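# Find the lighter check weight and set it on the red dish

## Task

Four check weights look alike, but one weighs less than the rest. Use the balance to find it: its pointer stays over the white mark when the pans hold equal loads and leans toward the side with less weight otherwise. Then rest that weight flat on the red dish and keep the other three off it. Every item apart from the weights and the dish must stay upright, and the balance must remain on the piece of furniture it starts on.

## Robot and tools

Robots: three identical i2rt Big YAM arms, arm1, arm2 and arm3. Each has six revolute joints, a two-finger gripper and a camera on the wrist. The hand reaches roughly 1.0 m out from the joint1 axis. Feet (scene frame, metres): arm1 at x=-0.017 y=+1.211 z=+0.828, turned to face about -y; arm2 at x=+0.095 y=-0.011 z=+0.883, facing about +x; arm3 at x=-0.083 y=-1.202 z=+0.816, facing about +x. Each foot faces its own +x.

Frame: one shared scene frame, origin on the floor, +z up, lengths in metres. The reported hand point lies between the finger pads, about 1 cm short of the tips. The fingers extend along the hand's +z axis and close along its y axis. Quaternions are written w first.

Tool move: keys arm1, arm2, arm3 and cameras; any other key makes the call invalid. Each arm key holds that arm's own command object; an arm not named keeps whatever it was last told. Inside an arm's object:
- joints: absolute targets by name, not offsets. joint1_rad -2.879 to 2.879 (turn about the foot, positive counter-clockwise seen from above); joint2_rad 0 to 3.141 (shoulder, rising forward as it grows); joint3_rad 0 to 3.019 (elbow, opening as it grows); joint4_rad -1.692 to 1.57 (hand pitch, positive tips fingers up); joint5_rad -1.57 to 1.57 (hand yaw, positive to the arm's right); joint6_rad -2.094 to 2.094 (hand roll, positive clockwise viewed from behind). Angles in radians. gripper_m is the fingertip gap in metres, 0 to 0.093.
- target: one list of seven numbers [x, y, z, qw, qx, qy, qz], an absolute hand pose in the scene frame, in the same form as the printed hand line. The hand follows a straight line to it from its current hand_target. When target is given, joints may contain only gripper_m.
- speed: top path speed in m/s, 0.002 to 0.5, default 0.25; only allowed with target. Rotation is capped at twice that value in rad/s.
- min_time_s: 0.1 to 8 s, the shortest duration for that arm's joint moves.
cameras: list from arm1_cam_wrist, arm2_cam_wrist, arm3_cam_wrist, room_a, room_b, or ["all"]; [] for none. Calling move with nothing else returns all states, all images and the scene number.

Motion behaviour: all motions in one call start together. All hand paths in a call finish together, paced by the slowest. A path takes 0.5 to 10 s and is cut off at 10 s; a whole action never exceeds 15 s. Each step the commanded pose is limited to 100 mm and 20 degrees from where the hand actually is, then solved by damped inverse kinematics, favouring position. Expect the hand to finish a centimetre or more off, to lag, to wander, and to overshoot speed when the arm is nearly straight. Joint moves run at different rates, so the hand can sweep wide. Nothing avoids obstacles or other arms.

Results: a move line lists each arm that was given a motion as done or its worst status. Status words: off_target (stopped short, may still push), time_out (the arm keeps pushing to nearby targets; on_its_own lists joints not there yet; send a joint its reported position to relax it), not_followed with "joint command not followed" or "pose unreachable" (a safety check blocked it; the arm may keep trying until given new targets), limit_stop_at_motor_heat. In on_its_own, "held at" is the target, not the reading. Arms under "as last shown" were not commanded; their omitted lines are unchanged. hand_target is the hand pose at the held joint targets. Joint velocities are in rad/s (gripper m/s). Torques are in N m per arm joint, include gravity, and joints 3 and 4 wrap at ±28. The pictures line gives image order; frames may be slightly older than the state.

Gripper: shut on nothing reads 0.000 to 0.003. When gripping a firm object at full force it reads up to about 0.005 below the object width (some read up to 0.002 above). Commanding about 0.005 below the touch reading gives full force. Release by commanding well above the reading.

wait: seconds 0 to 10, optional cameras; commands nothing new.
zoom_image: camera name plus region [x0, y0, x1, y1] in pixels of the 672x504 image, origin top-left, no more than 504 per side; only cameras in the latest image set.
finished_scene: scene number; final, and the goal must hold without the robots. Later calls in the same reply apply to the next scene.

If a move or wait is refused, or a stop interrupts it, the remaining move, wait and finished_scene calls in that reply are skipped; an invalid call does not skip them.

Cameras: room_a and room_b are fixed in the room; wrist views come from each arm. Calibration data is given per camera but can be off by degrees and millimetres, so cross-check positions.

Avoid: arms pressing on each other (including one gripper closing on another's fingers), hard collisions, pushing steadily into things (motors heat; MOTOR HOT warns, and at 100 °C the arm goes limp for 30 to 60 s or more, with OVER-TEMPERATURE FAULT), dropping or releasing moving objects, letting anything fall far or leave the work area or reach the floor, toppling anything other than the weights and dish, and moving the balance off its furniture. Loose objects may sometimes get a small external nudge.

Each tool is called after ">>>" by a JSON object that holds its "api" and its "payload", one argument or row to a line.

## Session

>>> {"api": "move", "payload": {

}}

>>> {"api": "zoom_image", "payload": {
  "camera": "room_a",
  "region": [270, 200, 410, 300]
}}

>>> {"api": "zoom_image", "payload": {
  "camera": "room_b",
  "region": [400, 200, 540, 310]
}}

Scene clock: 0.00 s.
Joint torques (N m): no reading
Heat: arm1: hottest joint2_rad 35 °C; arm2: hottest joint2_rad 29 °C; arm3: hottest joint2_rad 34 °C.
Joint velocities: within noise
arm1.joint_positions: joint1_rad=+0.776 joint2_rad=+0.602 joint3_rad=+1.507 joint4_rad=-1.261 joint5_rad=+0.098 joint6_rad=+0.607 gripper_m=+0.09396
arm1.joint_status: not commanded
arm1.hand: x=-0.1701 y=+1.0660 z=+1.4453 quat_wxyz=(-0.349, -0.815, -0.066, +0.458) (m; scene frame)
arm1.hand_target: x=-0.1672 y=+1.0692 z=+1.4585 quat_wxyz=(-0.357, -0.807, -0.065, +0.467) (m; scene frame)
arm1.hand_status: not commanded
arm2.joint_positions: joint1_rad=+0.021 joint2_rad=+0.603 joint3_rad=+1.379 joint4_rad=-1.633 joint5_rad=-0.031 joint6_rad=+0.148 gripper_m=+0.09396
arm2.joint_status: not commanded
arm2.hand: x=-0.0901 y=-0.0176 z=+1.3638 quat_wxyz=(+0.028, +0.934, -0.076, -0.347) (m; scene frame)
arm2.hand_target: x=-0.0886 y=-0.0177 z=+1.3731 quat_wxyz=(+0.029, +0.930, -0.075, -0.358) (m; scene frame)
arm2.hand_status: not commanded
arm3.joint_positions: joint1_rad=+0.525 joint2_rad=+0.628 joint3_rad=+1.422 joint4_rad=-1.611 joint5_rad=-0.278 joint6_rad=-0.485 gripper_m=+0.09396
arm3.joint_status: not commanded
arm3.hand: x=-0.2389 y=-1.3139 z=+1.3216 quat_wxyz=(+0.100, +0.819, +0.423, -0.375) (m; scene frame)
arm3.hand_target: x=-0.2372 y=-1.3133 z=+1.3293 quat_wxyz=(+0.099, +0.815, +0.422, -0.384) (m; scene frame)
arm3.hand_status: not commanded
pictures: arm1_cam_wrist, arm2_cam_wrist, arm3_cam_wrist, room_a, room_b
camera_calibration:
arm1_cam_wrist: T_world_to_cam=[[-0.426578, 0.750242, -0.505142, -0.142259], [0.876534, 0.205232, -0.435395, 0.562627], [-0.22298, -0.628504, -0.74516, 1.8366], [0, 0, 0, 1]] pos_world=[-0.144322, 1.14557, 1.54166]
arm2_cam_wrist: T_world_to_cam=[[0.114776, 0.987548, -0.107587, 0.175562], [0.988832, -0.123942, -0.0827592, 0.205023], [-0.0950631, -0.0968864, -0.990745, 1.46502], [0, 0, 0, 1]] pos_world=[-0.0836141, -0.00602373, 1.48732]
arm3_cam_wrist: T_world_to_cam=[[-0.763962, 0.629021, 0.143855, 0.455582], [0.608574, 0.776494, -0.163383, 1.38403], [-0.214474, -0.0372722, -0.976018, 1.31615], [0, 0, 0, 1]] pos_world=[-0.211956, -1.3122, 1.44517]

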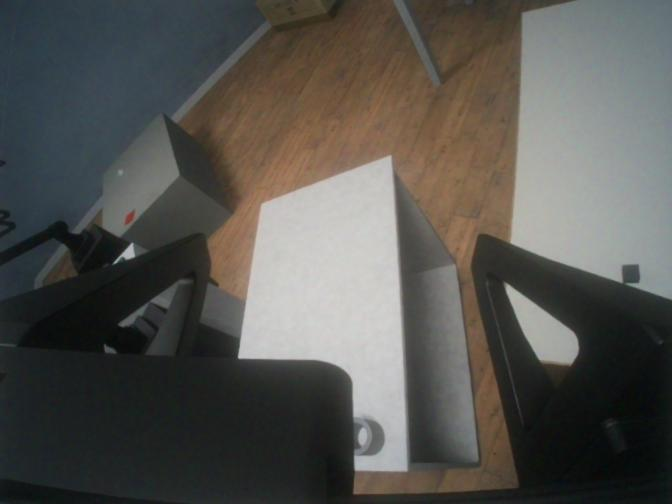

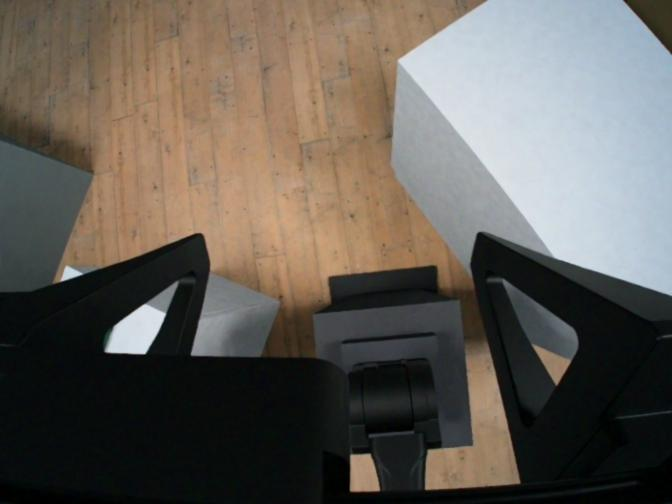

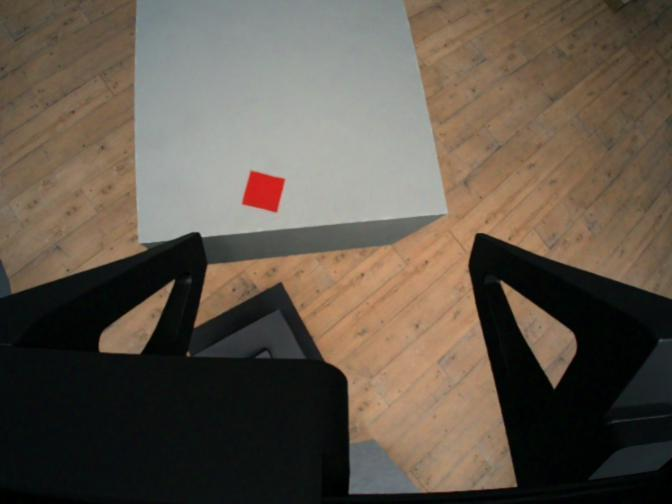

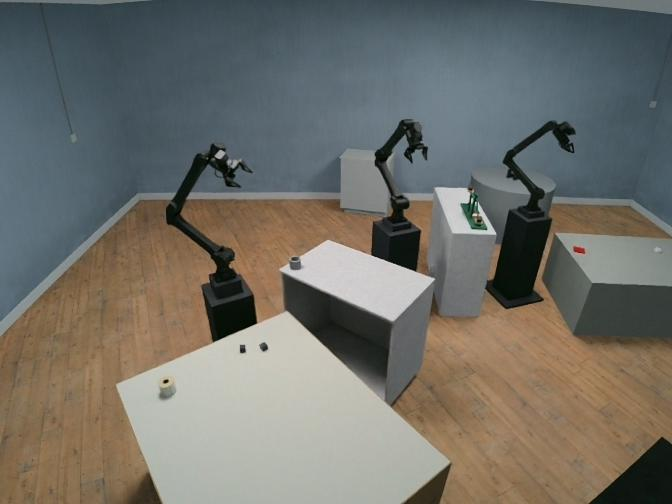

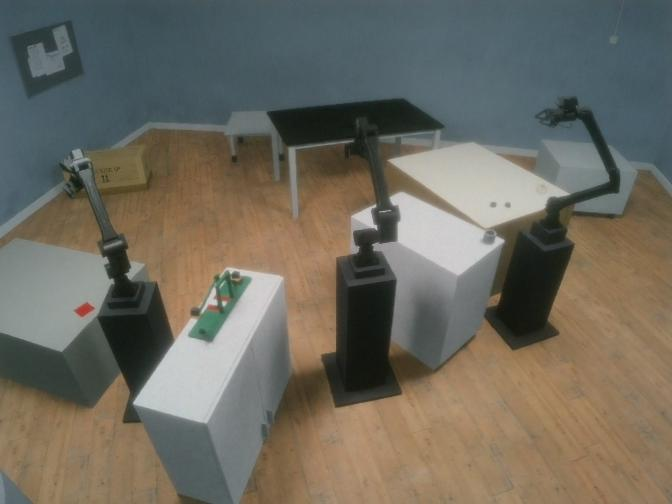

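Scaled by 3.600 from the camera's 672x504 image, which has a finer 960x720 frame.

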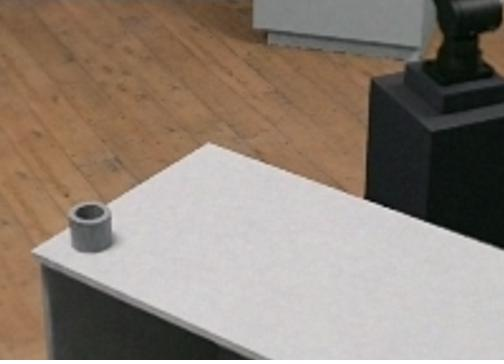

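Scaled by 3.600 from the camera's 672x504 image, which has a finer 960x720 frame.

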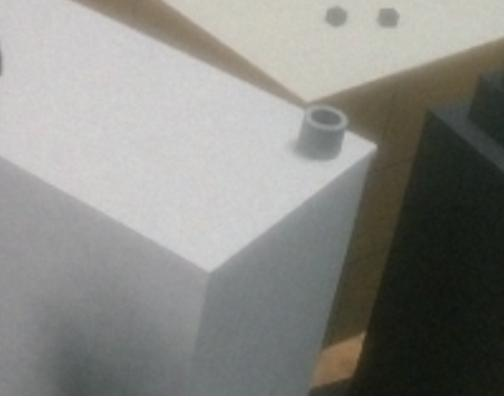

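Now the balance sits between arm2 and arm3, the dish beside arm3.

>>> {"api": "zoom_image", "payload": {
  "camera": "room_a",
  "region": [430, 170, 520, 250]
}}

>>> {"api": "zoom_image", "payload": {
  "camera": "room_b",
  "region": [170, 250, 290, 350]
}}

>>> {"api": "zoom_image", "payload": {
  "camera": "arm2_cam_wrist",
  "region": [50, 240, 300, 400]
}}

Scaled by 5.600 from the camera's 672x504 image, which has a finer 960x720 frame.

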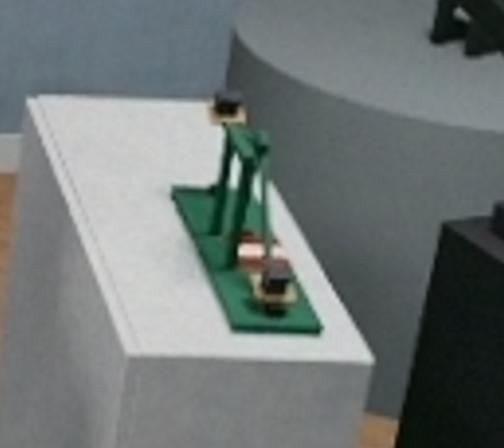

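Scaled by 4.200 from the camera's 672x504 image, which has a finer 960x720 frame.

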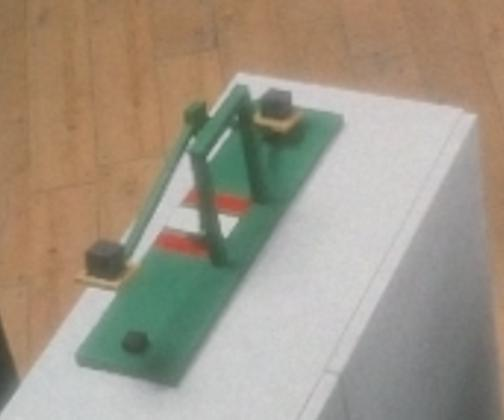

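Scaled by 2.016 from the camera's 672x504 image, which has a finer 960x720 frame.

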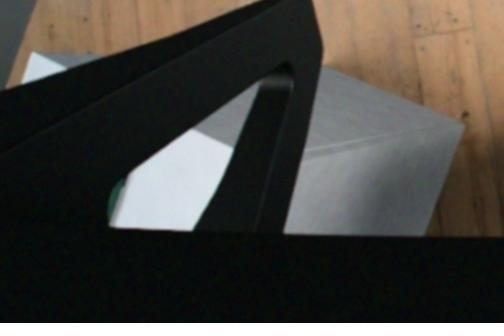

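>>> {"api": "move", "payload": {
  "arm3": {"joints": {"joint1_rad": -2.2, "joint4_rad": -1.35, "joint5_rad": 0, "joint6_rad": 0}},
  "cameras": ["arm3_cam_wrist"]
}}

>>> {"api": "zoom_image", "payload": {
  "camera": "arm3_cam_wrist",
  "region": [180, 0, 500, 280]
}}

Scene clock: 3.20 s.
Joint torques (N m): arm1=[-0.09 3.14 9.98 2.19 0.07 -0.11] | arm2=[1.32 2.32 10.73 1.74 -0.02 0.1] | arm3=[-1.73 1.03 8.1 2.44 0.08 0.03]
Heat: arm1: hottest joint2_rad 35 °C; arm2: hottest joint2_rad 29 °C; arm3: hottest joint2_rad 34 °C.
move: arm3 done
Joint velocities: within noise
arm1, arm2: as last shown
arm3.joint_positions: joint1_rad=-2.193 joint2_rad=+0.628 joint3_rad=+1.422 joint4_rad=-1.363 joint5_rad=-0.002 joint6_rad=-0.008 gripper_m=+0.09398
arm3.joint_status: all done
arm3.hand: x=+0.0874 y=-1.0419 z=+1.3625 quat_wxyz=(-0.442, +0.334, -0.812, -0.185) (m; scene frame)
arm3.hand_target: x=+0.0880 y=-1.0443 z=+1.3734 quat_wxyz=(-0.455, +0.324, -0.808, -0.189) (m; scene frame)
arm3.hand_status: not commanded
pictures: arm3_cam_wrist
camera_calibration:
arm3_cam_wrist: T_world_to_cam=[[0.701572, -0.712447, -0.0147238, -0.781799], [-0.665618, -0.6478, -0.370551, -0.109389], [0.25446, 0.269769, -0.928695, 1.6507], [0, 0, 0, 1]] pos_world=[0.0556406, -1.07316, 1.48095]

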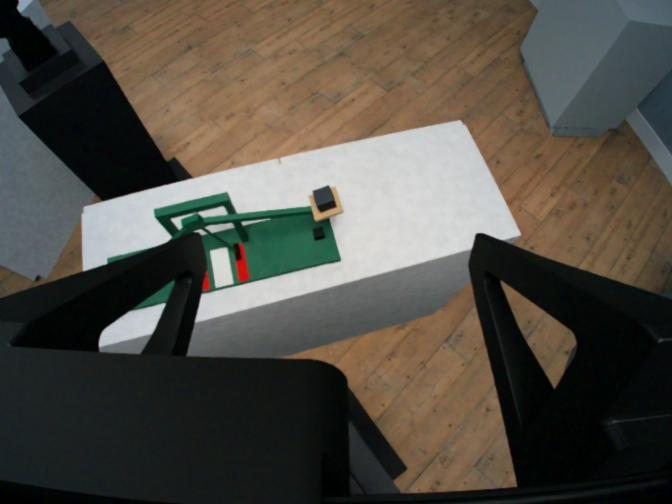

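Scaled by 1.575 from the camera's 672x504 image, which has a finer 960x720 frame.

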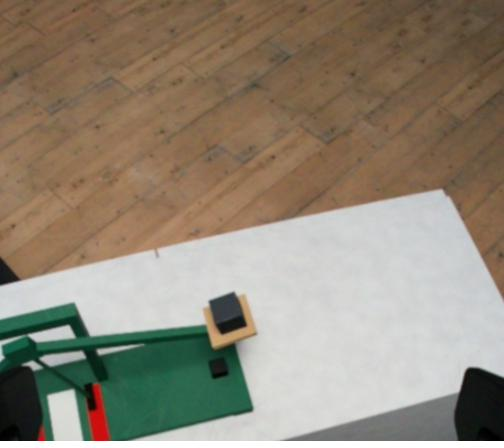

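>>> {"api": "move", "payload": {
  "arm3": {"target": [0.218, -0.888, 1.09, 0.227, -0.465, 0.847, 0.1245], "speed": 0.35},
  "cameras": ["arm3_cam_wrist"]
}}

>>> {"api": "zoom_image", "payload": {
  "camera": "arm3_cam_wrist",
  "region": [180, 0, 500, 280]
}}

Scene clock: 5.97 s.
Joint torques (N m): arm1=[-0.73 2.96 9.89 2.03 0.11 -0.12] | arm2=[1.49 2.37 10.76 1.74 -0.02 0.08] | arm3=[-0.44 -8.64 10.15 1.84 -0.16 -0.12]
Heat: arm1: hottest joint2_rad 35 °C; arm2: hottest joint2_rad 29 °C; arm3: hottest joint2_rad 34 °C.
move: arm3 off_target
Joint velocities: within noise
arm1, arm2: as last shown
arm3.joint_positions: joint1_rad=-2.206 joint2_rad=+1.148 joint3_rad=+1.098 joint4_rad=-1.032 joint5_rad=-0.104 joint6_rad=-0.199 gripper_m=+0.09398
arm3.joint_status: not commanded
arm3.hand: x=+0.2147 y=-0.8957 z=+1.0819 quat_wxyz=(-0.216, +0.459, -0.854, -0.120) (m; scene frame)
arm3.hand_target: x=+0.2178 y=-0.8881 z=+1.0901 quat_wxyz=(-0.227, +0.465, -0.847, -0.125) (m; scene frame)
arm3.hand_status: off_target (0.012 m and 1.7 deg from the pose sent, 0.339 m and 30.0 deg at the start)
pictures: arm3_cam_wrist
camera_calibration:
arm3_cam_wrist: T_world_to_cam=[[0.829772, -0.557927, -0.0139751, -0.661055], [-0.552517, -0.824745, 0.120505, -0.748008], [-0.0787587, -0.0922701, -0.992614, 1.13471], [0, 0, 0, 1]] pos_world=[0.224607, -0.881036, 1.20723]

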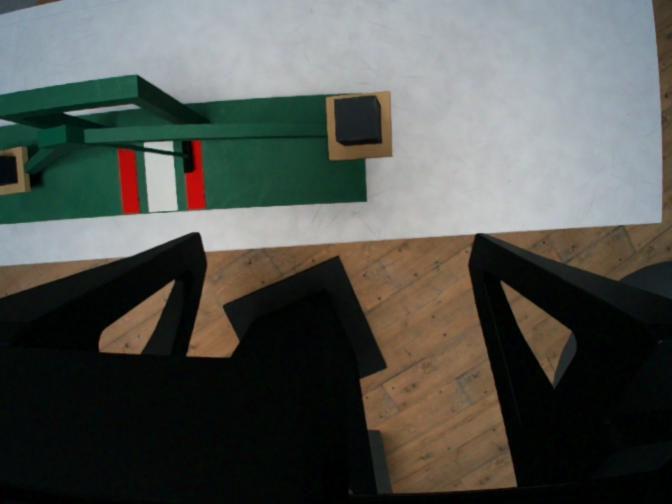

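Scaled by 1.575 from the camera's 672x504 image, which has a finer 960x720 frame.

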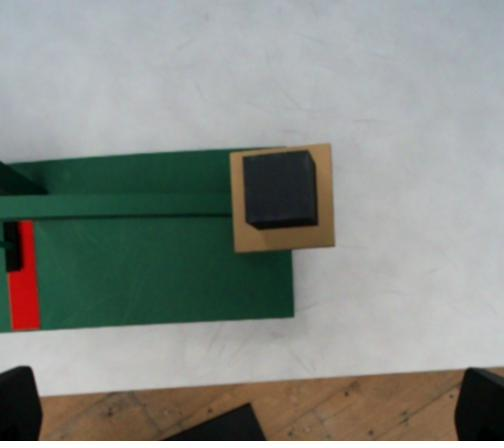

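>>> {"api": "move", "payload": {
  "arm3": {"target": [0.246, -0.863, 1.02, 0.2245, -0.481, 0.838, 0.129], "speed": 0.2},
  "cameras": ["arm3_cam_wrist"]
}}

>>> {"api": "zoom_image", "payload": {
  "camera": "arm3_cam_wrist",
  "region": [180, 40, 500, 320]
}}

Scene clock: 7.80 s.
Joint torques (N m): arm1=[-0.03 3.02 10.11 2.18 0.1 -0.14] | arm2=[1.44 2.32 10.74 1.8 -0.03 0.1] | arm3=[-1.67 -9.82 8.96 1.94 -0.2 -0.12]
Heat: arm1: hottest joint2_rad 35 °C; arm2: hottest joint2_rad 29 °C; arm3: hottest joint2_rad 34 °C.
move: arm3 done
Joint velocities: within noise
arm1, arm2: as last shown
arm3.joint_positions: joint1_rad=-2.206 joint2_rad=+1.274 joint3_rad=+1.037 joint4_rad=-0.830 joint5_rad=-0.130 joint6_rad=-0.246 gripper_m=+0.09398
arm3.joint_status: not commanded
arm3.hand: x=+0.2403 y=-0.8644 z=+1.0223 quat_wxyz=(-0.222, +0.480, -0.839, -0.129) (m; scene frame)
arm3.hand_target: x=+0.2459 y=-0.8631 z=+1.0201 quat_wxyz=(-0.225, +0.481, -0.838, -0.129) (m; scene frame)
arm3.hand_status: done (0.006 m and 0.3 deg from the pose sent, 0.077 m and 3.4 deg at the start)
pictures: arm3_cam_wrist
camera_calibration:
arm3_cam_wrist: T_world_to_cam=[[0.857834, -0.51384, -0.00943927, -0.638796], [-0.510456, -0.854028, 0.100355, -0.715636], [-0.0596278, -0.0812696, -0.994907, 1.08765], [0, 0, 0, 1]] pos_world=[0.247535, -0.851019, 1.1479]

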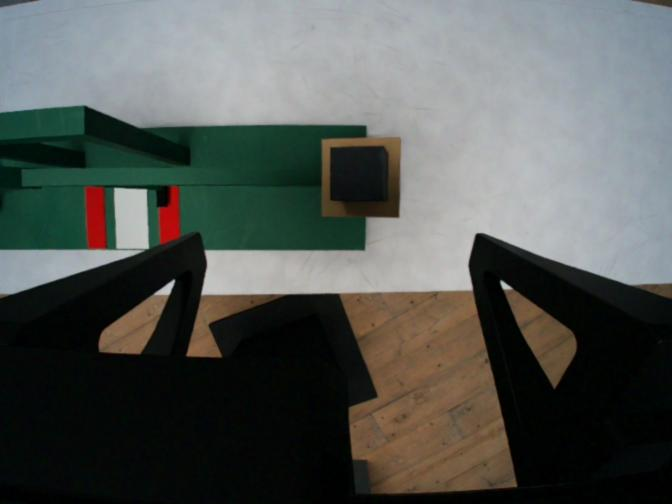

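Scaled by 1.575 from the camera's 672x504 image, which has a finer 960x720 frame.

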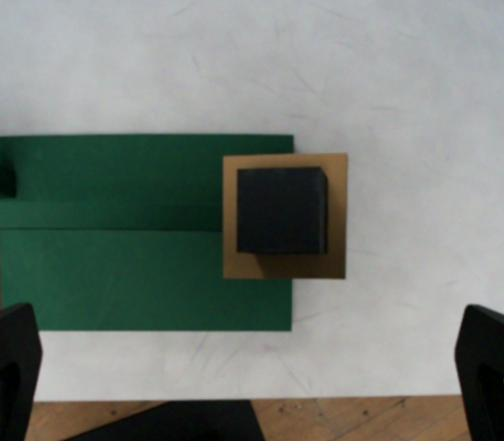

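>>> {"api": "move", "payload": {
  "arm3": {"target": [0.2705, -0.835, 0.951, 0.2245, -0.481, 0.838, 0.129], "speed": 0.12},
  "cameras": ["arm3_cam_wrist"]
}}

>>> {"api": "zoom_image", "payload": {
  "camera": "arm3_cam_wrist",
  "region": [180, 100, 500, 380]
}}

Scene clock: 9.63 s.
Joint torques (N m): arm1=[-0.38 3.43 9.88 2.25 0.11 -0.13] | arm2=[1.49 2.37 10.7 1.73 -0.04 0.08] | arm3=[-0.91 -11.11 8.18 1.88 -0.07 -0.08]
Heat: arm1: hottest joint2_rad 35 °C; arm2: hottest joint3_rad 30 °C; arm3: hottest joint2_rad 34 °C.
move: arm3 done
Joint velocities: within noise
arm1, arm2: as last shown
arm3.joint_positions: joint1_rad=-2.206 joint2_rad=+1.425 joint3_rad=+1.007 joint4_rad=-0.633 joint5_rad=-0.130 joint6_rad=-0.246 gripper_m=+0.09398
arm3.joint_status: not commanded
arm3.hand: x=+0.2681 y=-0.8369 z=+0.9610 quat_wxyz=(-0.229, +0.480, -0.837, -0.131) (m; scene frame)
arm3.hand_target: x=+0.2702 y=-0.8352 z=+0.9511 quat_wxyz=(-0.224, +0.481, -0.838, -0.129) (m; scene frame)
arm3.hand_status: done (0.010 m and 0.6 deg from the pose sent, 0.083 m and 0.3 deg at the start)
pictures: arm3_cam_wrist
camera_calibration:
arm3_cam_wrist: T_world_to_cam=[[0.857831, -0.513905, -0.00536232, -0.65312], [-0.511627, -0.854924, 0.0856914, -0.658102], [-0.0486216, -0.0707652, -0.996307, 1.03772], [0, 0, 0, 1]] pos_world=[0.274019, -0.824835, 1.08678]

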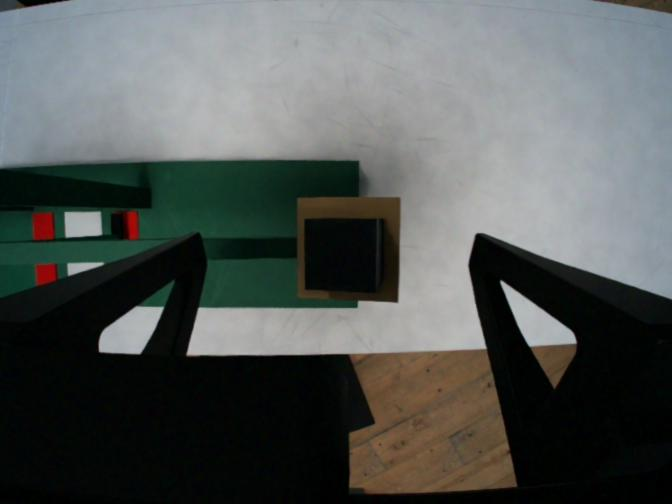

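Scaled by 1.575 from the camera's 672x504 image, which has a finer 960x720 frame.

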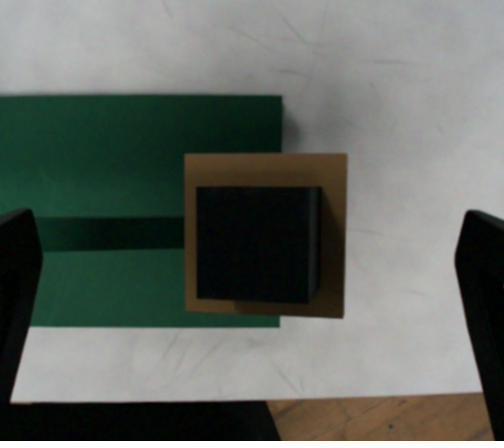

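>>> {"api": "move", "payload": {
  "arm3": {"target": [0.2685, -0.8355, 0.912, 0.2245, -0.481, 0.838, 0.129], "speed": 0.1},
  "cameras": ["arm3_cam_wrist"]
}}

>>> {"api": "zoom_image", "payload": {
  "camera": "arm3_cam_wrist",
  "region": [180, 100, 500, 380]
}}

Scene clock: 11.60 s.
Joint torques (N m): arm1=[-0.38 3.31 9.95 2.14 0.11 -0.15] | arm2=[1.49 2.43 10.8 1.81 -0.03 0.08] | arm3=[-0.85 -11.4 7.68 1.87 -0.05 -0.06]
Heat: arm1: hottest joint2_rad 35 °C; arm2: hottest joint3_rad 30 °C; arm3: hottest joint2_rad 34 °C.
move: arm3 off_target
Joint velocities: within noise
arm1, arm2: as last shown
arm3.joint_positions: joint1_rad=-2.206 joint2_rad=+1.474 joint3_rad=+0.946 joint4_rad=-0.521 joint5_rad=-0.130 joint6_rad=-0.246 gripper_m=+0.09398
arm3.joint_status: not commanded
arm3.hand: x=+0.2677 y=-0.8367 z=+0.9229 quat_wxyz=(-0.230, +0.479, -0.837, -0.131) (m; scene frame)
arm3.hand_target: x=+0.2683 y=-0.8356 z=+0.9121 quat_wxyz=(-0.224, +0.481, -0.838, -0.129) (m; scene frame)
arm3.hand_status: off_target (0.011 m and 0.7 deg from the pose sent, 0.049 m and 0.6 deg at the start)
pictures: arm3_cam_wrist
camera_calibration:
arm3_cam_wrist: T_world_to_cam=[[0.857873, -0.513839, -0.00481573, -0.65334], [-0.511706, -0.855094, 0.0834957, -0.652972], [-0.0470213, -0.0691644, -0.996497, 1.0009], [0, 0, 0, 1]] pos_world=[0.273416, -0.824837, 1.04877]

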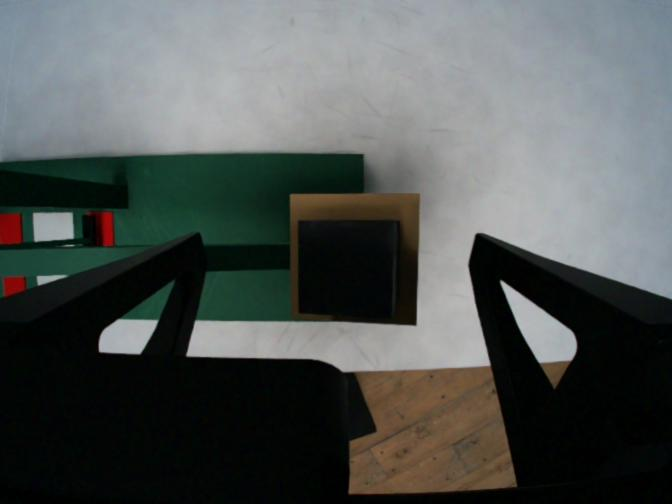

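Scaled by 1.575 from the camera's 672x504 image, which has a finer 960x720 frame.

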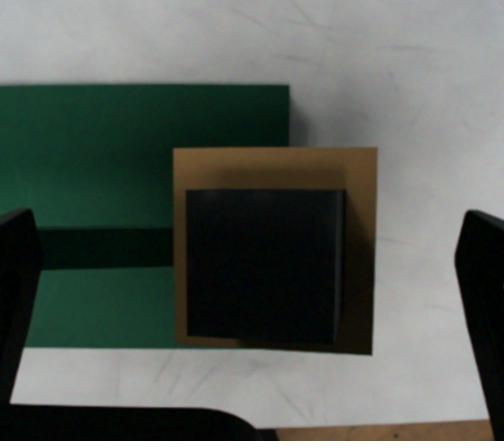

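>>> {"api": "move", "payload": {
  "arm3": {"joints": {"gripper_m": 0.038}}
}}

>>> {"api": "move", "payload": {
  "arm3": {"joints": {"gripper_m": 0.022}},
  "cameras": ["arm3_cam_wrist"]
}}

>>> {"api": "zoom_image", "payload": {
  "camera": "arm3_cam_wrist",
  "region": [180, 100, 500, 380]
}}

Scene clock: 12.67 s.
Joint torques (N m): arm1=[-0.32 3.25 9.8 2.15 0.09 -0.13] | arm2=[1.49 2.37 10.73 1.78 -0.02 0.09] | arm3=[-1.03 -11.28 7.68 1.89 -0.05 -0.06]
Heat: arm1: hottest joint2_rad 35 °C; arm2: hottest joint3_rad 30 °C; arm3: hottest joint2_rad 34 °C.
move: arm3 done
Joint velocities: within noise
arm1, arm2: as last shown
arm3.joint_positions: joint1_rad=-2.206 joint2_rad=+1.474 joint3_rad=+0.946 joint4_rad=-0.521 joint5_rad=-0.130 joint6_rad=-0.246 gripper_m=+0.03818
arm3.joint_status: all done
arm3.hand: x=+0.2677 y=-0.8367 z=+0.9229 quat_wxyz=(-0.230, +0.479, -0.837, -0.131) (m; scene frame)
arm3.hand_target: x=+0.2682 y=-0.8356 z=+0.9121 quat_wxyz=(-0.224, +0.481, -0.838, -0.129) (m; scene frame)
arm3.hand_status: not commanded
pictures: none

Scene clock: 13.13 s.
Joint torques (N m): arm1=[-0.62 2.49 9.94 2.09 0.08 -0.15] | arm2=[1.61 2.55 10.7 1.74 -0.03 0.09] | arm3=[-0.97 -11.28 7.69 1.87 -0.05 -0.05]
Heat: arm1: hottest joint2_rad 35 °C; arm2: hottest joint3_rad 30 °C; arm3: hottest joint2_rad 34 °C.
move: arm3 off_target
Joint velocities: within noise
arm1, arm2: as last shown
arm3.joint_positions: joint1_rad=-2.206 joint2_rad=+1.474 joint3_rad=+0.946 joint4_rad=-0.521 joint5_rad=-0.129 joint6_rad=-0.246 gripper_m=+0.03163
arm3.joint_status: gripper_m off_target (ended at +0.03166, target +0.02200)
arm3.hand: x=+0.2678 y=-0.8367 z=+0.9228 quat_wxyz=(-0.230, +0.479, -0.837, -0.131) (m; scene frame)
arm3.hand_target: x=+0.2683 y=-0.8357 z=+0.9121 quat_wxyz=(-0.224, +0.481, -0.838, -0.129) (m; scene frame)
arm3.hand_status: not commanded
pictures: arm3_cam_wrist
camera_calibration:
arm3_cam_wrist: T_world_to_cam=[[0.857751, -0.514047, -0.00443278, -0.654016], [-0.511938, -0.854953, 0.0835109, -0.652834], [-0.0467183, -0.0693623, -0.996497, 1.00056], [0, 0, 0, 1]] pos_world=[0.273516, -0.824937, 1.04867]

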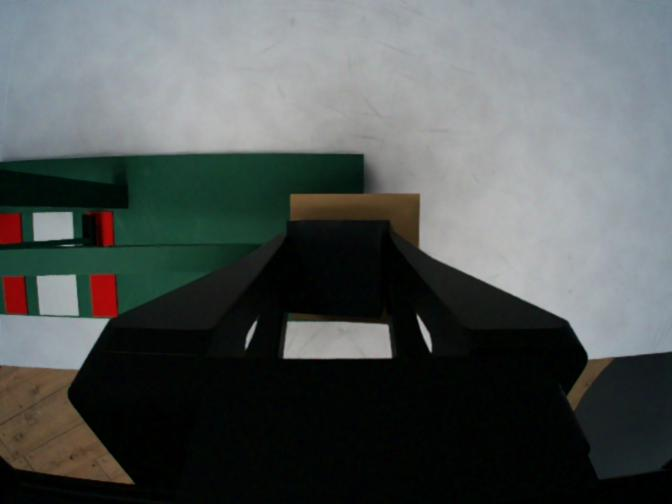

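Scaled by 1.575 from the camera's 672x504 image, which has a finer 960x720 frame.

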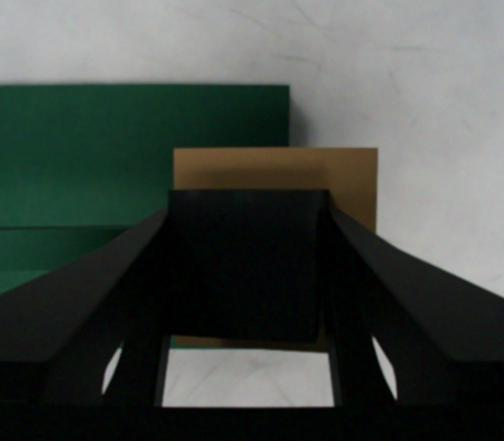

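>>> {"api": "move", "payload": {
  "arm3": {"target": [0.255, -0.845, 1.13, 0.2245, -0.481, 0.838, 0.129], "speed": 0.2}
}}

>>> {"api": "move", "payload": {
  "arm3": {"joints": {"joint1_rad": -2.1, "joint2_rad": 0.8, "joint3_rad": 1.4, "joint4_rad": -1.25, "joint5_rad": 0, "joint6_rad": 0}, "min_time_s": 1.5},
  "cameras": ["arm3_cam_wrist"]
}}

>>> {"api": "move", "payload": {
  "arm3": {"joints": {"joint1_rad": 1.05, "joint2_rad": 0.7, "joint3_rad": 1.3, "joint4_rad": -1.25}, "min_time_s": 3},
  "cameras": ["arm3_cam_wrist"]
}}

Scene clock: 15.43 s.
Joint torques (N m): arm1=[-0.32 2.78 10.03 2.21 0.08 -0.13] | arm2=[1.44 2.08 10.71 1.78 -0.03 0.08] | arm3=[-0.38 -12.04 12.86 0.95 0.02 0.05]
Heat: arm1: hottest joint3_rad 36 °C; arm2: hottest joint3_rad 31 °C; arm3: hottest joint2_rad 34 °C.
move: arm3 off_target
Joint velocities: within noise
arm1.joint_positions: joint1_rad=+0.776 joint2_rad=+0.602 joint3_rad=+1.507 joint4_rad=-1.261 joint5_rad=+0.098 joint6_rad=+0.607 gripper_m=+0.09396
arm1.joint_status: not commanded
arm1.hand: x=-0.1701 y=+1.0660 z=+1.4453 quat_wxyz=(-0.349, -0.815, -0.066, +0.458) (m; scene frame)
arm1.hand_target: x=-0.1672 y=+1.0692 z=+1.4585 quat_wxyz=(-0.357, -0.807, -0.065, +0.467) (m; scene frame)
arm1.hand_status: not commanded
arm2.joint_positions: joint1_rad=+0.021 joint2_rad=+0.603 joint3_rad=+1.379 joint4_rad=-1.633 joint5_rad=-0.031 joint6_rad=+0.148 gripper_m=+0.09396
arm2.joint_status: not commanded
arm2.hand: x=-0.0901 y=-0.0176 z=+1.3638 quat_wxyz=(+0.028, +0.934, -0.076, -0.347) (m; scene frame)
arm2.hand_target: x=-0.0886 y=-0.0177 z=+1.3731 quat_wxyz=(+0.029, +0.930, -0.075, -0.358) (m; scene frame)
arm2.hand_status: not commanded
arm3.joint_positions: joint1_rad=-2.202 joint2_rad=+1.309 joint3_rad=+1.290 joint4_rad=-1.096 joint5_rad=-0.126 joint6_rad=-0.246 gripper_m=+0.03163
arm3.joint_status: not commanded
arm3.hand: x=+0.2497 y=-0.8545 z=+1.1002 quat_wxyz=(-0.199, +0.483, -0.844, -0.122) (m; scene frame)
arm3.hand_target: x=+0.2540 y=-0.8459 z=+1.1299 quat_wxyz=(-0.225, +0.481, -0.838, -0.129) (m; scene frame)
arm3.hand_status: off_target (0.032 m and 3.1 deg from the pose sent, 0.208 m and 0.7 deg at the start)
pictures: none

Scene clock: 17.57 s.
Joint torques (N m): arm1=[-0.5 3.02 9.88 2.02 0.08 -0.13] | arm2=[1.44 2.43 10.71 1.81 -0.03 0.09] | arm3=[-0.5 -2.37 11.22 1.66 0.13 0.04]
Heat: arm1: hottest joint3_rad 36 °C; arm2: hottest joint3_rad 31 °C; arm3: hottest joint2_rad 34 °C.
move: arm3 done
Joint velocities: within noise
arm1, arm2: as last shown
arm3.joint_positions: joint1_rad=-2.108 joint2_rad=+0.796 joint3_rad=+1.357 joint4_rad=-1.246 joint5_rad=-0.003 joint6_rad=-0.009 gripper_m=+0.03163
arm3.joint_status: all done
arm3.hand: x=+0.1304 y=-0.9606 z=+1.3107 quat_wxyz=(-0.387, +0.380, -0.820, -0.183) (m; scene frame)
arm3.hand_target: x=+0.1279 y=-0.9607 z=+1.3309 quat_wxyz=(-0.400, +0.375, -0.814, -0.191) (m; scene frame)
arm3.hand_status: not commanded
pictures: arm3_cam_wrist
camera_calibration:
arm3_cam_wrist: T_world_to_cam=[[0.759811, -0.649975, -0.0148054, -0.702271], [-0.630369, -0.730936, -0.261472, -0.274729], [0.159129, 0.208003, -0.965097, 1.57052], [0, 0, 0, 1]] pos_world=[0.110497, -0.983941, 1.43348]

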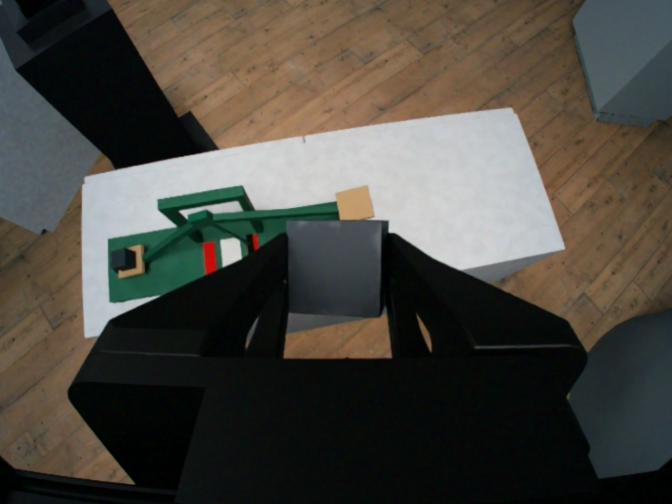

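Scene clock: 21.03 s.
Joint torques (N m): arm1=[-0.15 3.31 10.09 2.14 0.08 -0.14] | arm2=[1.44 2.37 10.76 1.7 -0.04 0.09] | arm3=[-0.56 -2.49 7.82 1.68 0.09 0.04]
Heat: arm1: hottest joint3_rad 36 °C; arm2: hottest joint3_rad 32 °C; arm3: hottest joint2_rad 34 °C.
move: arm3 done
Joint velocities: within noise
arm1, arm2: as last shown
arm3.joint_positions: joint1_rad=+1.043 joint2_rad=+0.715 joint3_rad=+1.301 joint4_rad=-1.246 joint5_rad=-0.001 joint6_rad=-0.008 gripper_m=+0.03163
arm3.joint_status: all done
arm3.hand: x=-0.2687 y=-1.4296 z=+1.3059 quat_wxyz=(+0.181, +0.811, +0.384, -0.402) (m; scene frame)
arm3.hand_target: x=-0.2635 y=-1.4263 z=+1.3085 quat_wxyz=(+0.185, +0.810, +0.383, -0.405) (m; scene frame)
arm3.hand_status: not commanded
pictures: arm3_cam_wrist
camera_calibration:
arm3_cam_wrist: T_world_to_cam=[[-0.764818, 0.644214, 0.0064773, 0.708819], [0.615408, 0.733518, -0.288486, 1.59328], [-0.190598, -0.216653, -0.957462, 1.01588], [0, 0, 0, 1]] pos_world=[-0.244776, -1.40524, 1.42771]

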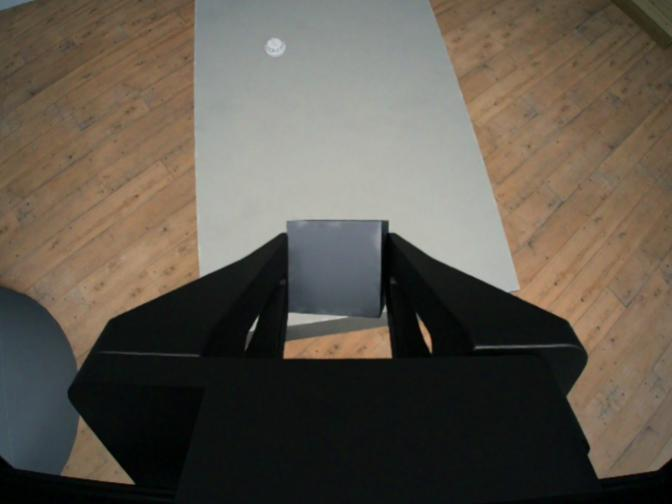

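>>> {"api": "move", "payload": {
  "arm3": {"target": [-0.255, -1.455, 0.96, 0.0991, 0.8925, 0.370, -0.2391], "speed": 0.25},
  "cameras": ["arm3_cam_wrist"]
}}

>>> {"api": "zoom_image", "payload": {
  "camera": "arm3_cam_wrist",
  "region": [180, 0, 500, 280]
}}

Scene clock: 23.80 s.
Joint torques (N m): arm1=[-0.5 2.9 9.92 2 0.11 -0.15] | arm2=[1.61 2.26 10.71 1.81 -0.02 0.09] | arm3=[-0.62 -3.02 8.98 1.99 0.26 0.02]
Heat: arm1: hottest joint3_rad 37 °C; arm2: hottest joint3_rad 32 °C; arm3: hottest joint2_rad 34 °C.
move: arm3 done
Joint velocities: within noise
arm1, arm2: as last shown
arm3.joint_positions: joint1_rad=+1.201 joint2_rad=+0.817 joint3_rad=+0.568 joint4_rad=-0.823 joint5_rad=+0.111 joint6_rad=+0.215 gripper_m=+0.03163
arm3.joint_status: not commanded
arm3.hand: x=-0.2539 y=-1.4497 z=+0.9589 quat_wxyz=(+0.096, +0.893, +0.371, -0.235) (m; scene frame)
arm3.hand_target: x=-0.2549 y=-1.4549 z=+0.9601 quat_wxyz=(+0.099, +0.892, +0.370, -0.239) (m; scene frame)
arm3.hand_status: done (0.006 m and 0.6 deg from the pose sent, 0.347 m and 23.0 deg at the start)
pictures: arm3_cam_wrist
camera_calibration:
arm3_cam_wrist: T_world_to_cam=[[-0.701824, 0.712345, -0.00265387, 0.858835], [0.708115, 0.698053, 0.10628, 1.09234], [0.0775603, 0.0727104, -0.994333, 1.20505], [0, 0, 0, 1]] pos_world=[-0.264216, -1.46192, 1.0844]

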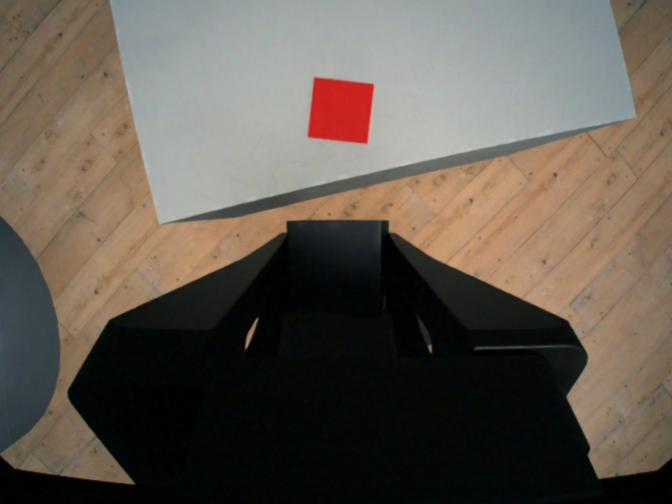

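Scaled by 1.575 from the camera's 672x504 image, which has a finer 960x720 frame.

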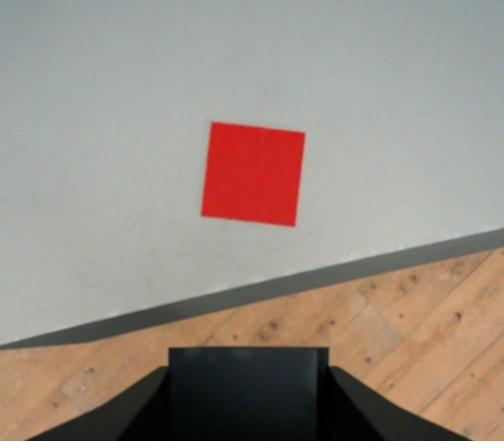

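>>> {"api": "move", "payload": {
  "arm3": {"target": [-0.330, -1.525, 0.70, 0.0991, 0.8925, 0.370, -0.2391], "speed": 0.25},
  "cameras": ["arm3_cam_wrist"]
}}

>>> {"api": "zoom_image", "payload": {
  "camera": "arm3_cam_wrist",
  "region": [180, 0, 500, 280]
}}

Scene clock: 26.57 s.
Joint torques (N m): arm1=[-0.15 2.84 9.95 2.04 0.1 -0.13] | arm2=[1.49 2.2 10.73 1.78 -0.03 0.1] | arm3=[-1.9 -10.52 4.33 1.98 0.01 -0.12]
Heat: arm1: hottest joint3_rad 37 °C; arm2: hottest joint3_rad 33 °C; arm3: hottest joint2_rad 34 °C.
move: arm3 off_target
Joint velocities: within noise
arm1, arm2: as last shown
arm3.joint_positions: joint1_rad=+1.135 joint2_rad=+1.853 joint3_rad=+0.505 joint4_rad=+0.278 joint5_rad=+0.078 joint6_rad=+0.161 gripper_m=+0.03163
arm3.joint_status: not commanded
arm3.hand: x=-0.3216 y=-1.5178 z=+0.7022 quat_wxyz=(+0.096, +0.894, +0.370, -0.232) (m; scene frame)
arm3.hand_target: x=-0.3298 y=-1.5247 z=+0.7003 quat_wxyz=(+0.099, +0.892, +0.370, -0.239) (m; scene frame)
arm3.hand_status: off_target (0.011 m and 0.9 deg from the pose sent, 0.280 m and 0.6 deg at the start)
pictures: arm3_cam_wrist
camera_calibration:
arm3_cam_wrist: T_world_to_cam=[[-0.699951, 0.714171, -0.00537287, 0.864397], [0.709325, 0.696039, 0.1113, 1.20885], [0.0832272, 0.0740937, -0.993772, 0.963515], [0, 0, 0, 1]] pos_world=[-0.332623, -1.53012, 0.827613]

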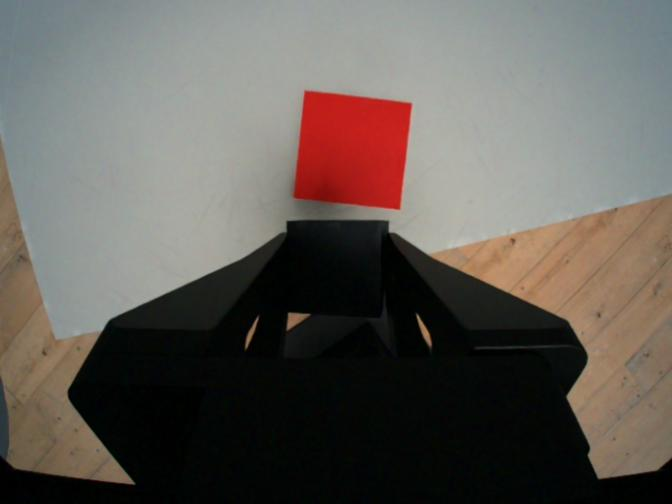

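Scaled by 1.575 from the camera's 672x504 image, which has a finer 960x720 frame.

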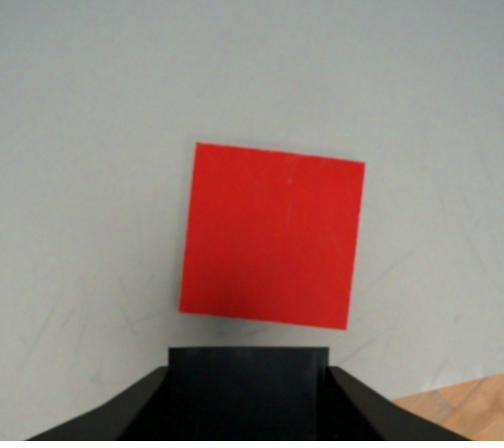

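>>> {"api": "move", "payload": {
  "arm3": {"target": [-0.383, -1.567, 0.565, 0.0991, 0.8925, 0.370, -0.2391], "speed": 0.18},
  "cameras": ["arm3_cam_wrist"]
}}

>>> {"api": "zoom_image", "payload": {
  "camera": "arm3_cam_wrist",
  "region": [180, 60, 500, 340]
}}

Scene clock: 28.60 s.
Joint torques (N m): arm1=[-0.15 3.14 9.92 2.09 0.11 -0.16] | arm2=[1.67 2.14 10.78 1.76 -0.02 0.09] | arm3=[-1.96 -14.62 2.28 2.03 -0.02 -0.14]
Heat: arm1: hottest joint3_rad 37 °C; arm2: hottest joint3_rad 33 °C; arm3: hottest joint2_rad 35 °C.
move: arm3 done
Joint velocities: within noise
arm1, arm2: as last shown
arm3.joint_positions: joint1_rad=+1.089 joint2_rad=+2.349 joint3_rad=+0.809 joint4_rad=+0.481 joint5_rad=+0.055 joint6_rad=+0.121 gripper_m=+0.03163
arm3.joint_status: not commanded
arm3.hand: x=-0.3787 y=-1.5662 z=+0.5714 quat_wxyz=(+0.098, +0.894, +0.369, -0.236) (m; scene frame)
arm3.hand_target: x=-0.3828 y=-1.5668 z=+0.5651 quat_wxyz=(+0.099, +0.892, +0.370, -0.239) (m; scene frame)
arm3.hand_status: done (0.008 m and 0.4 deg from the pose sent, 0.158 m and 0.9 deg at the start)
pictures: arm3_cam_wrist
camera_calibration:
arm3_cam_wrist: T_world_to_cam=[[-0.699323, 0.714769, -0.00727302, 0.860584], [0.710426, 0.696126, 0.10346, 1.30269], [0.0790133, 0.0671853, -0.994607, 0.829996], [0, 0, 0, 1]] pos_world=[-0.389216, -1.57772, 0.697003]

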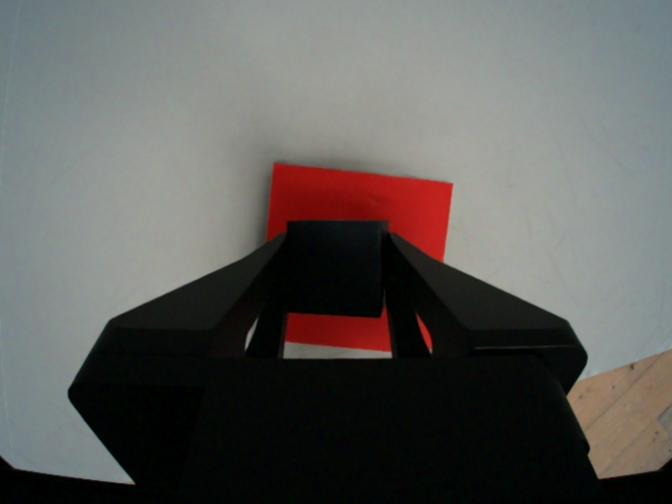

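Scaled by 1.575 from the camera's 672x504 image, which has a finer 960x720 frame.

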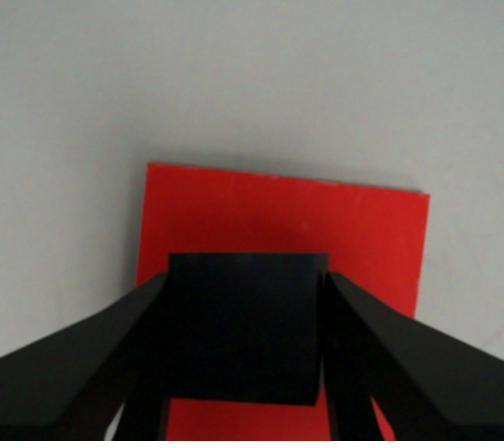

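>>> {"api": "move", "payload": {
  "arm3": {"target": [-0.382, -1.559, 0.533, 0.0991, 0.8925, 0.370, -0.2391], "speed": 0.08},
  "cameras": ["arm3_cam_wrist"]
}}

>>> {"api": "zoom_image", "payload": {
  "camera": "arm3_cam_wrist",
  "region": [180, 60, 500, 340]
}}

Scene clock: 30.07 s.
Joint torques (N m): arm1=[-0.44 2.55 10.03 2.19 0.09 -0.13] | arm2=[1.44 2.32 10.77 1.8 -0.04 0.07] | arm3=[-1.85 -14.86 1.52 1.99 -0.03 -0.13]
Heat: arm1: hottest joint3_rad 38 °C; arm2: hottest joint3_rad 33 °C; arm3: hottest joint2_rad 35 °C.
move: arm3 done
Joint velocities: within noise
arm1, arm2: as last shown
arm3.joint_positions: joint1_rad=+1.079 joint2_rad=+2.448 joint3_rad=+0.842 joint4_rad=+0.551 joint5_rad=+0.050 joint6_rad=+0.113 gripper_m=+0.03163
arm3.joint_status: not commanded
arm3.hand: x=-0.3794 y=-1.5607 z=+0.5399 quat_wxyz=(+0.099, +0.893, +0.369, -0.237) (m; scene frame)
arm3.hand_target: x=-0.3820 y=-1.5589 z=+0.5332 quat_wxyz=(+0.099, +0.892, +0.370, -0.239) (m; scene frame)
arm3.hand_status: done (0.008 m and 0.2 deg from the pose sent, 0.039 m and 0.4 deg at the start)
pictures: arm3_cam_wrist
camera_calibration:
arm3_cam_wrist: T_world_to_cam=[[-0.699493, 0.714595, -0.00797951, 0.855917], [0.71052, 0.696615, 0.0994391, 1.30566], [0.0766173, 0.0638874, -0.995012, 0.792554], [0, 0, 0, 1]] pos_world=[-0.389712, -1.57181, 0.665597]

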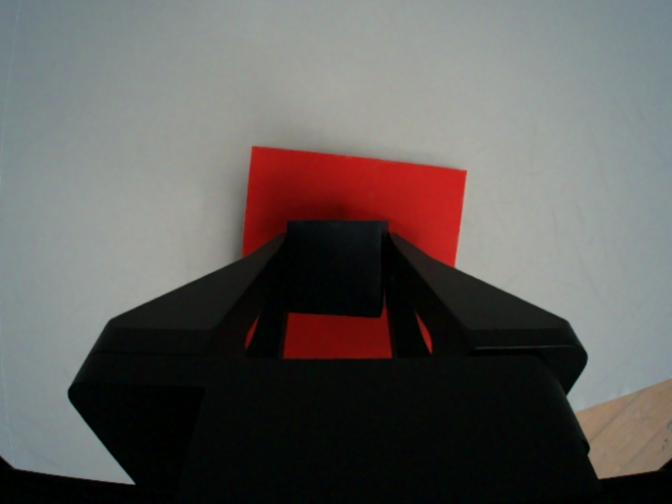

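Scaled by 1.575 from the camera's 672x504 image, which has a finer 960x720 frame.

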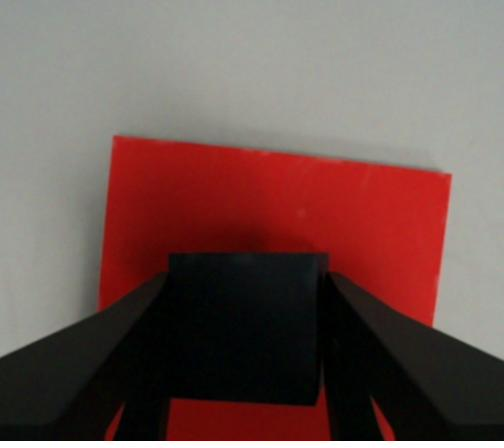

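>>> {"api": "move", "payload": {
  "arm3": {"target": [-0.382, -1.556, 0.523, 0.104, 0.8912, 0.369, -0.2440], "speed": 0.06}
}}

>>> {"api": "move", "payload": {
  "arm3": {"target": [-0.382, -1.556, 0.517, 0.104, 0.8912, 0.369, -0.2440], "speed": 0.05},
  "cameras": ["arm3_cam_wrist"]
}}

>>> {"api": "zoom_image", "payload": {
  "camera": "arm3_cam_wrist",
  "region": [180, 60, 500, 340]
}}

Scene clock: 31.43 s.
Joint torques (N m): arm1=[0.09 3.08 9.88 2.13 0.09 -0.13] | arm2=[1.32 2.26 10.7 1.74 -0.04 0.1] | arm3=[-1.85 -14.62 1.24 2.04 -0.03 -0.13]
Heat: arm1: hottest joint3_rad 38 °C; arm2: hottest joint3_rad 34 °C; arm3: hottest joint2_rad 35 °C.
move: arm3 done
Joint velocities: within noise
arm1, arm2: as last shown
arm3.joint_positions: joint1_rad=+1.073 joint2_rad=+2.481 joint3_rad=+0.848 joint4_rad=+0.595 joint5_rad=+0.044 joint6_rad=+0.109 gripper_m=+0.03163
arm3.joint_status: not commanded
arm3.hand: x=-0.3807 y=-1.5595 z=+0.5316 quat_wxyz=(+0.105, +0.891, +0.368, -0.244) (m; scene frame)
arm3.hand_target: x=-0.3818 y=-1.5557 z=+0.5231 quat_wxyz=(+0.104, +0.891, +0.369, -0.244) (m; scene frame)
arm3.hand_status: done (0.009 m and 0.2 deg from the pose sent, 0.018 m and 1.0 deg at the start)
pictures: none

Scene clock: 32.40 s.
Joint torques (N m): arm1=[-0.5 2.37 10.02 2.15 0.11 -0.14] | arm2=[1.55 2.26 10.73 1.76 -0.03 0.1] | arm3=[-2.02 -13.86 1.55 1.98 -0.03 -0.14]
Heat: arm1: hottest joint3_rad 38 °C; arm2: hottest joint3_rad 34 °C; arm3: hottest joint2_rad 35 °C.
move: arm3 off_target
Joint velocities: within noise
arm1.joint_positions: joint1_rad=+0.776 joint2_rad=+0.602 joint3_rad=+1.507 joint4_rad=-1.261 joint5_rad=+0.098 joint6_rad=+0.607 gripper_m=+0.09396
arm1.joint_status: not commanded
arm1.hand: x=-0.1701 y=+1.0660 z=+1.4453 quat_wxyz=(-0.349, -0.815, -0.066, +0.458) (m; scene frame)
arm1.hand_target: x=-0.1672 y=+1.0692 z=+1.4585 quat_wxyz=(-0.357, -0.807, -0.065, +0.467) (m; scene frame)
arm1.hand_status: not commanded
arm2.joint_positions: joint1_rad=+0.021 joint2_rad=+0.603 joint3_rad=+1.379 joint4_rad=-1.633 joint5_rad=-0.031 joint6_rad=+0.148 gripper_m=+0.09396
arm2.joint_status: not commanded
arm2.hand: x=-0.0901 y=-0.0176 z=+1.3638 quat_wxyz=(+0.028, +0.934, -0.076, -0.347) (m; scene frame)
arm2.hand_target: x=-0.0886 y=-0.0177 z=+1.3731 quat_wxyz=(+0.029, +0.930, -0.075, -0.358) (m; scene frame)
arm2.hand_status: not commanded
arm3.joint_positions: joint1_rad=+1.073 joint2_rad=+2.487 joint3_rad=+0.853 joint4_rad=+0.606 joint5_rad=+0.044 joint6_rad=+0.109 gripper_m=+0.03163
arm3.joint_status: not commanded
arm3.hand: x=-0.3825 y=-1.5618 z=+0.5308 quat_wxyz=(+0.107, +0.890, +0.367, -0.248) (m; scene frame)
arm3.hand_target: x=-0.3816 y=-1.5557 z=+0.5174 quat_wxyz=(+0.104, +0.891, +0.369, -0.244) (m; scene frame)
arm3.hand_status: off_target (0.015 m and 0.6 deg from the pose sent, 0.015 m and 0.2 deg at the start)
pictures: arm3_cam_wrist
camera_calibration:
arm3_cam_wrist: T_world_to_cam=[[-0.700349, 0.713632, -0.015511, 0.856597], [0.711048, 0.699391, 0.0725495, 1.32824], [0.0626219, 0.0397809, -0.997244, 0.741982], [0, 0, 0, 1]] pos_world=[-0.390992, -1.56977, 0.65686]

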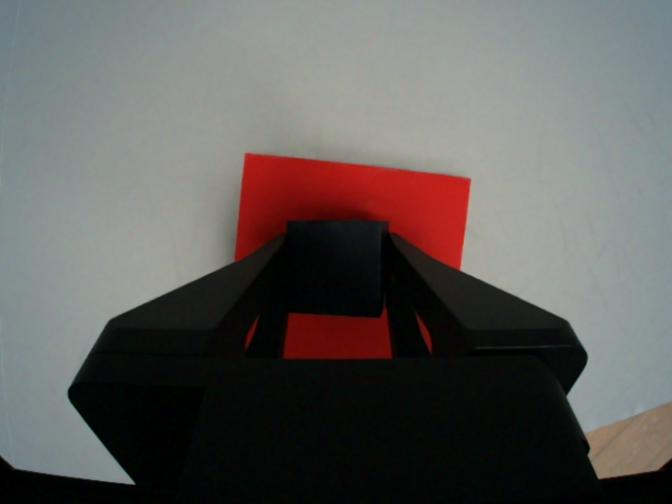

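Scaled by 1.575 from the camera's 672x504 image, which has a finer 960x720 frame.

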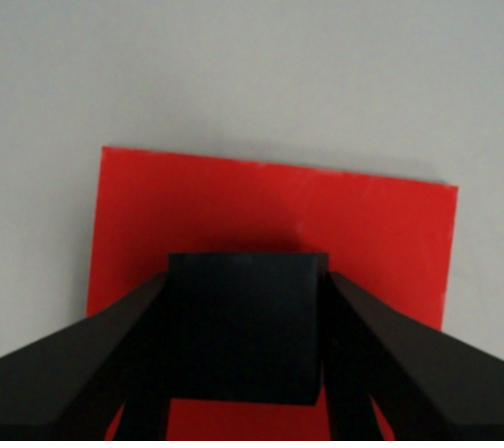

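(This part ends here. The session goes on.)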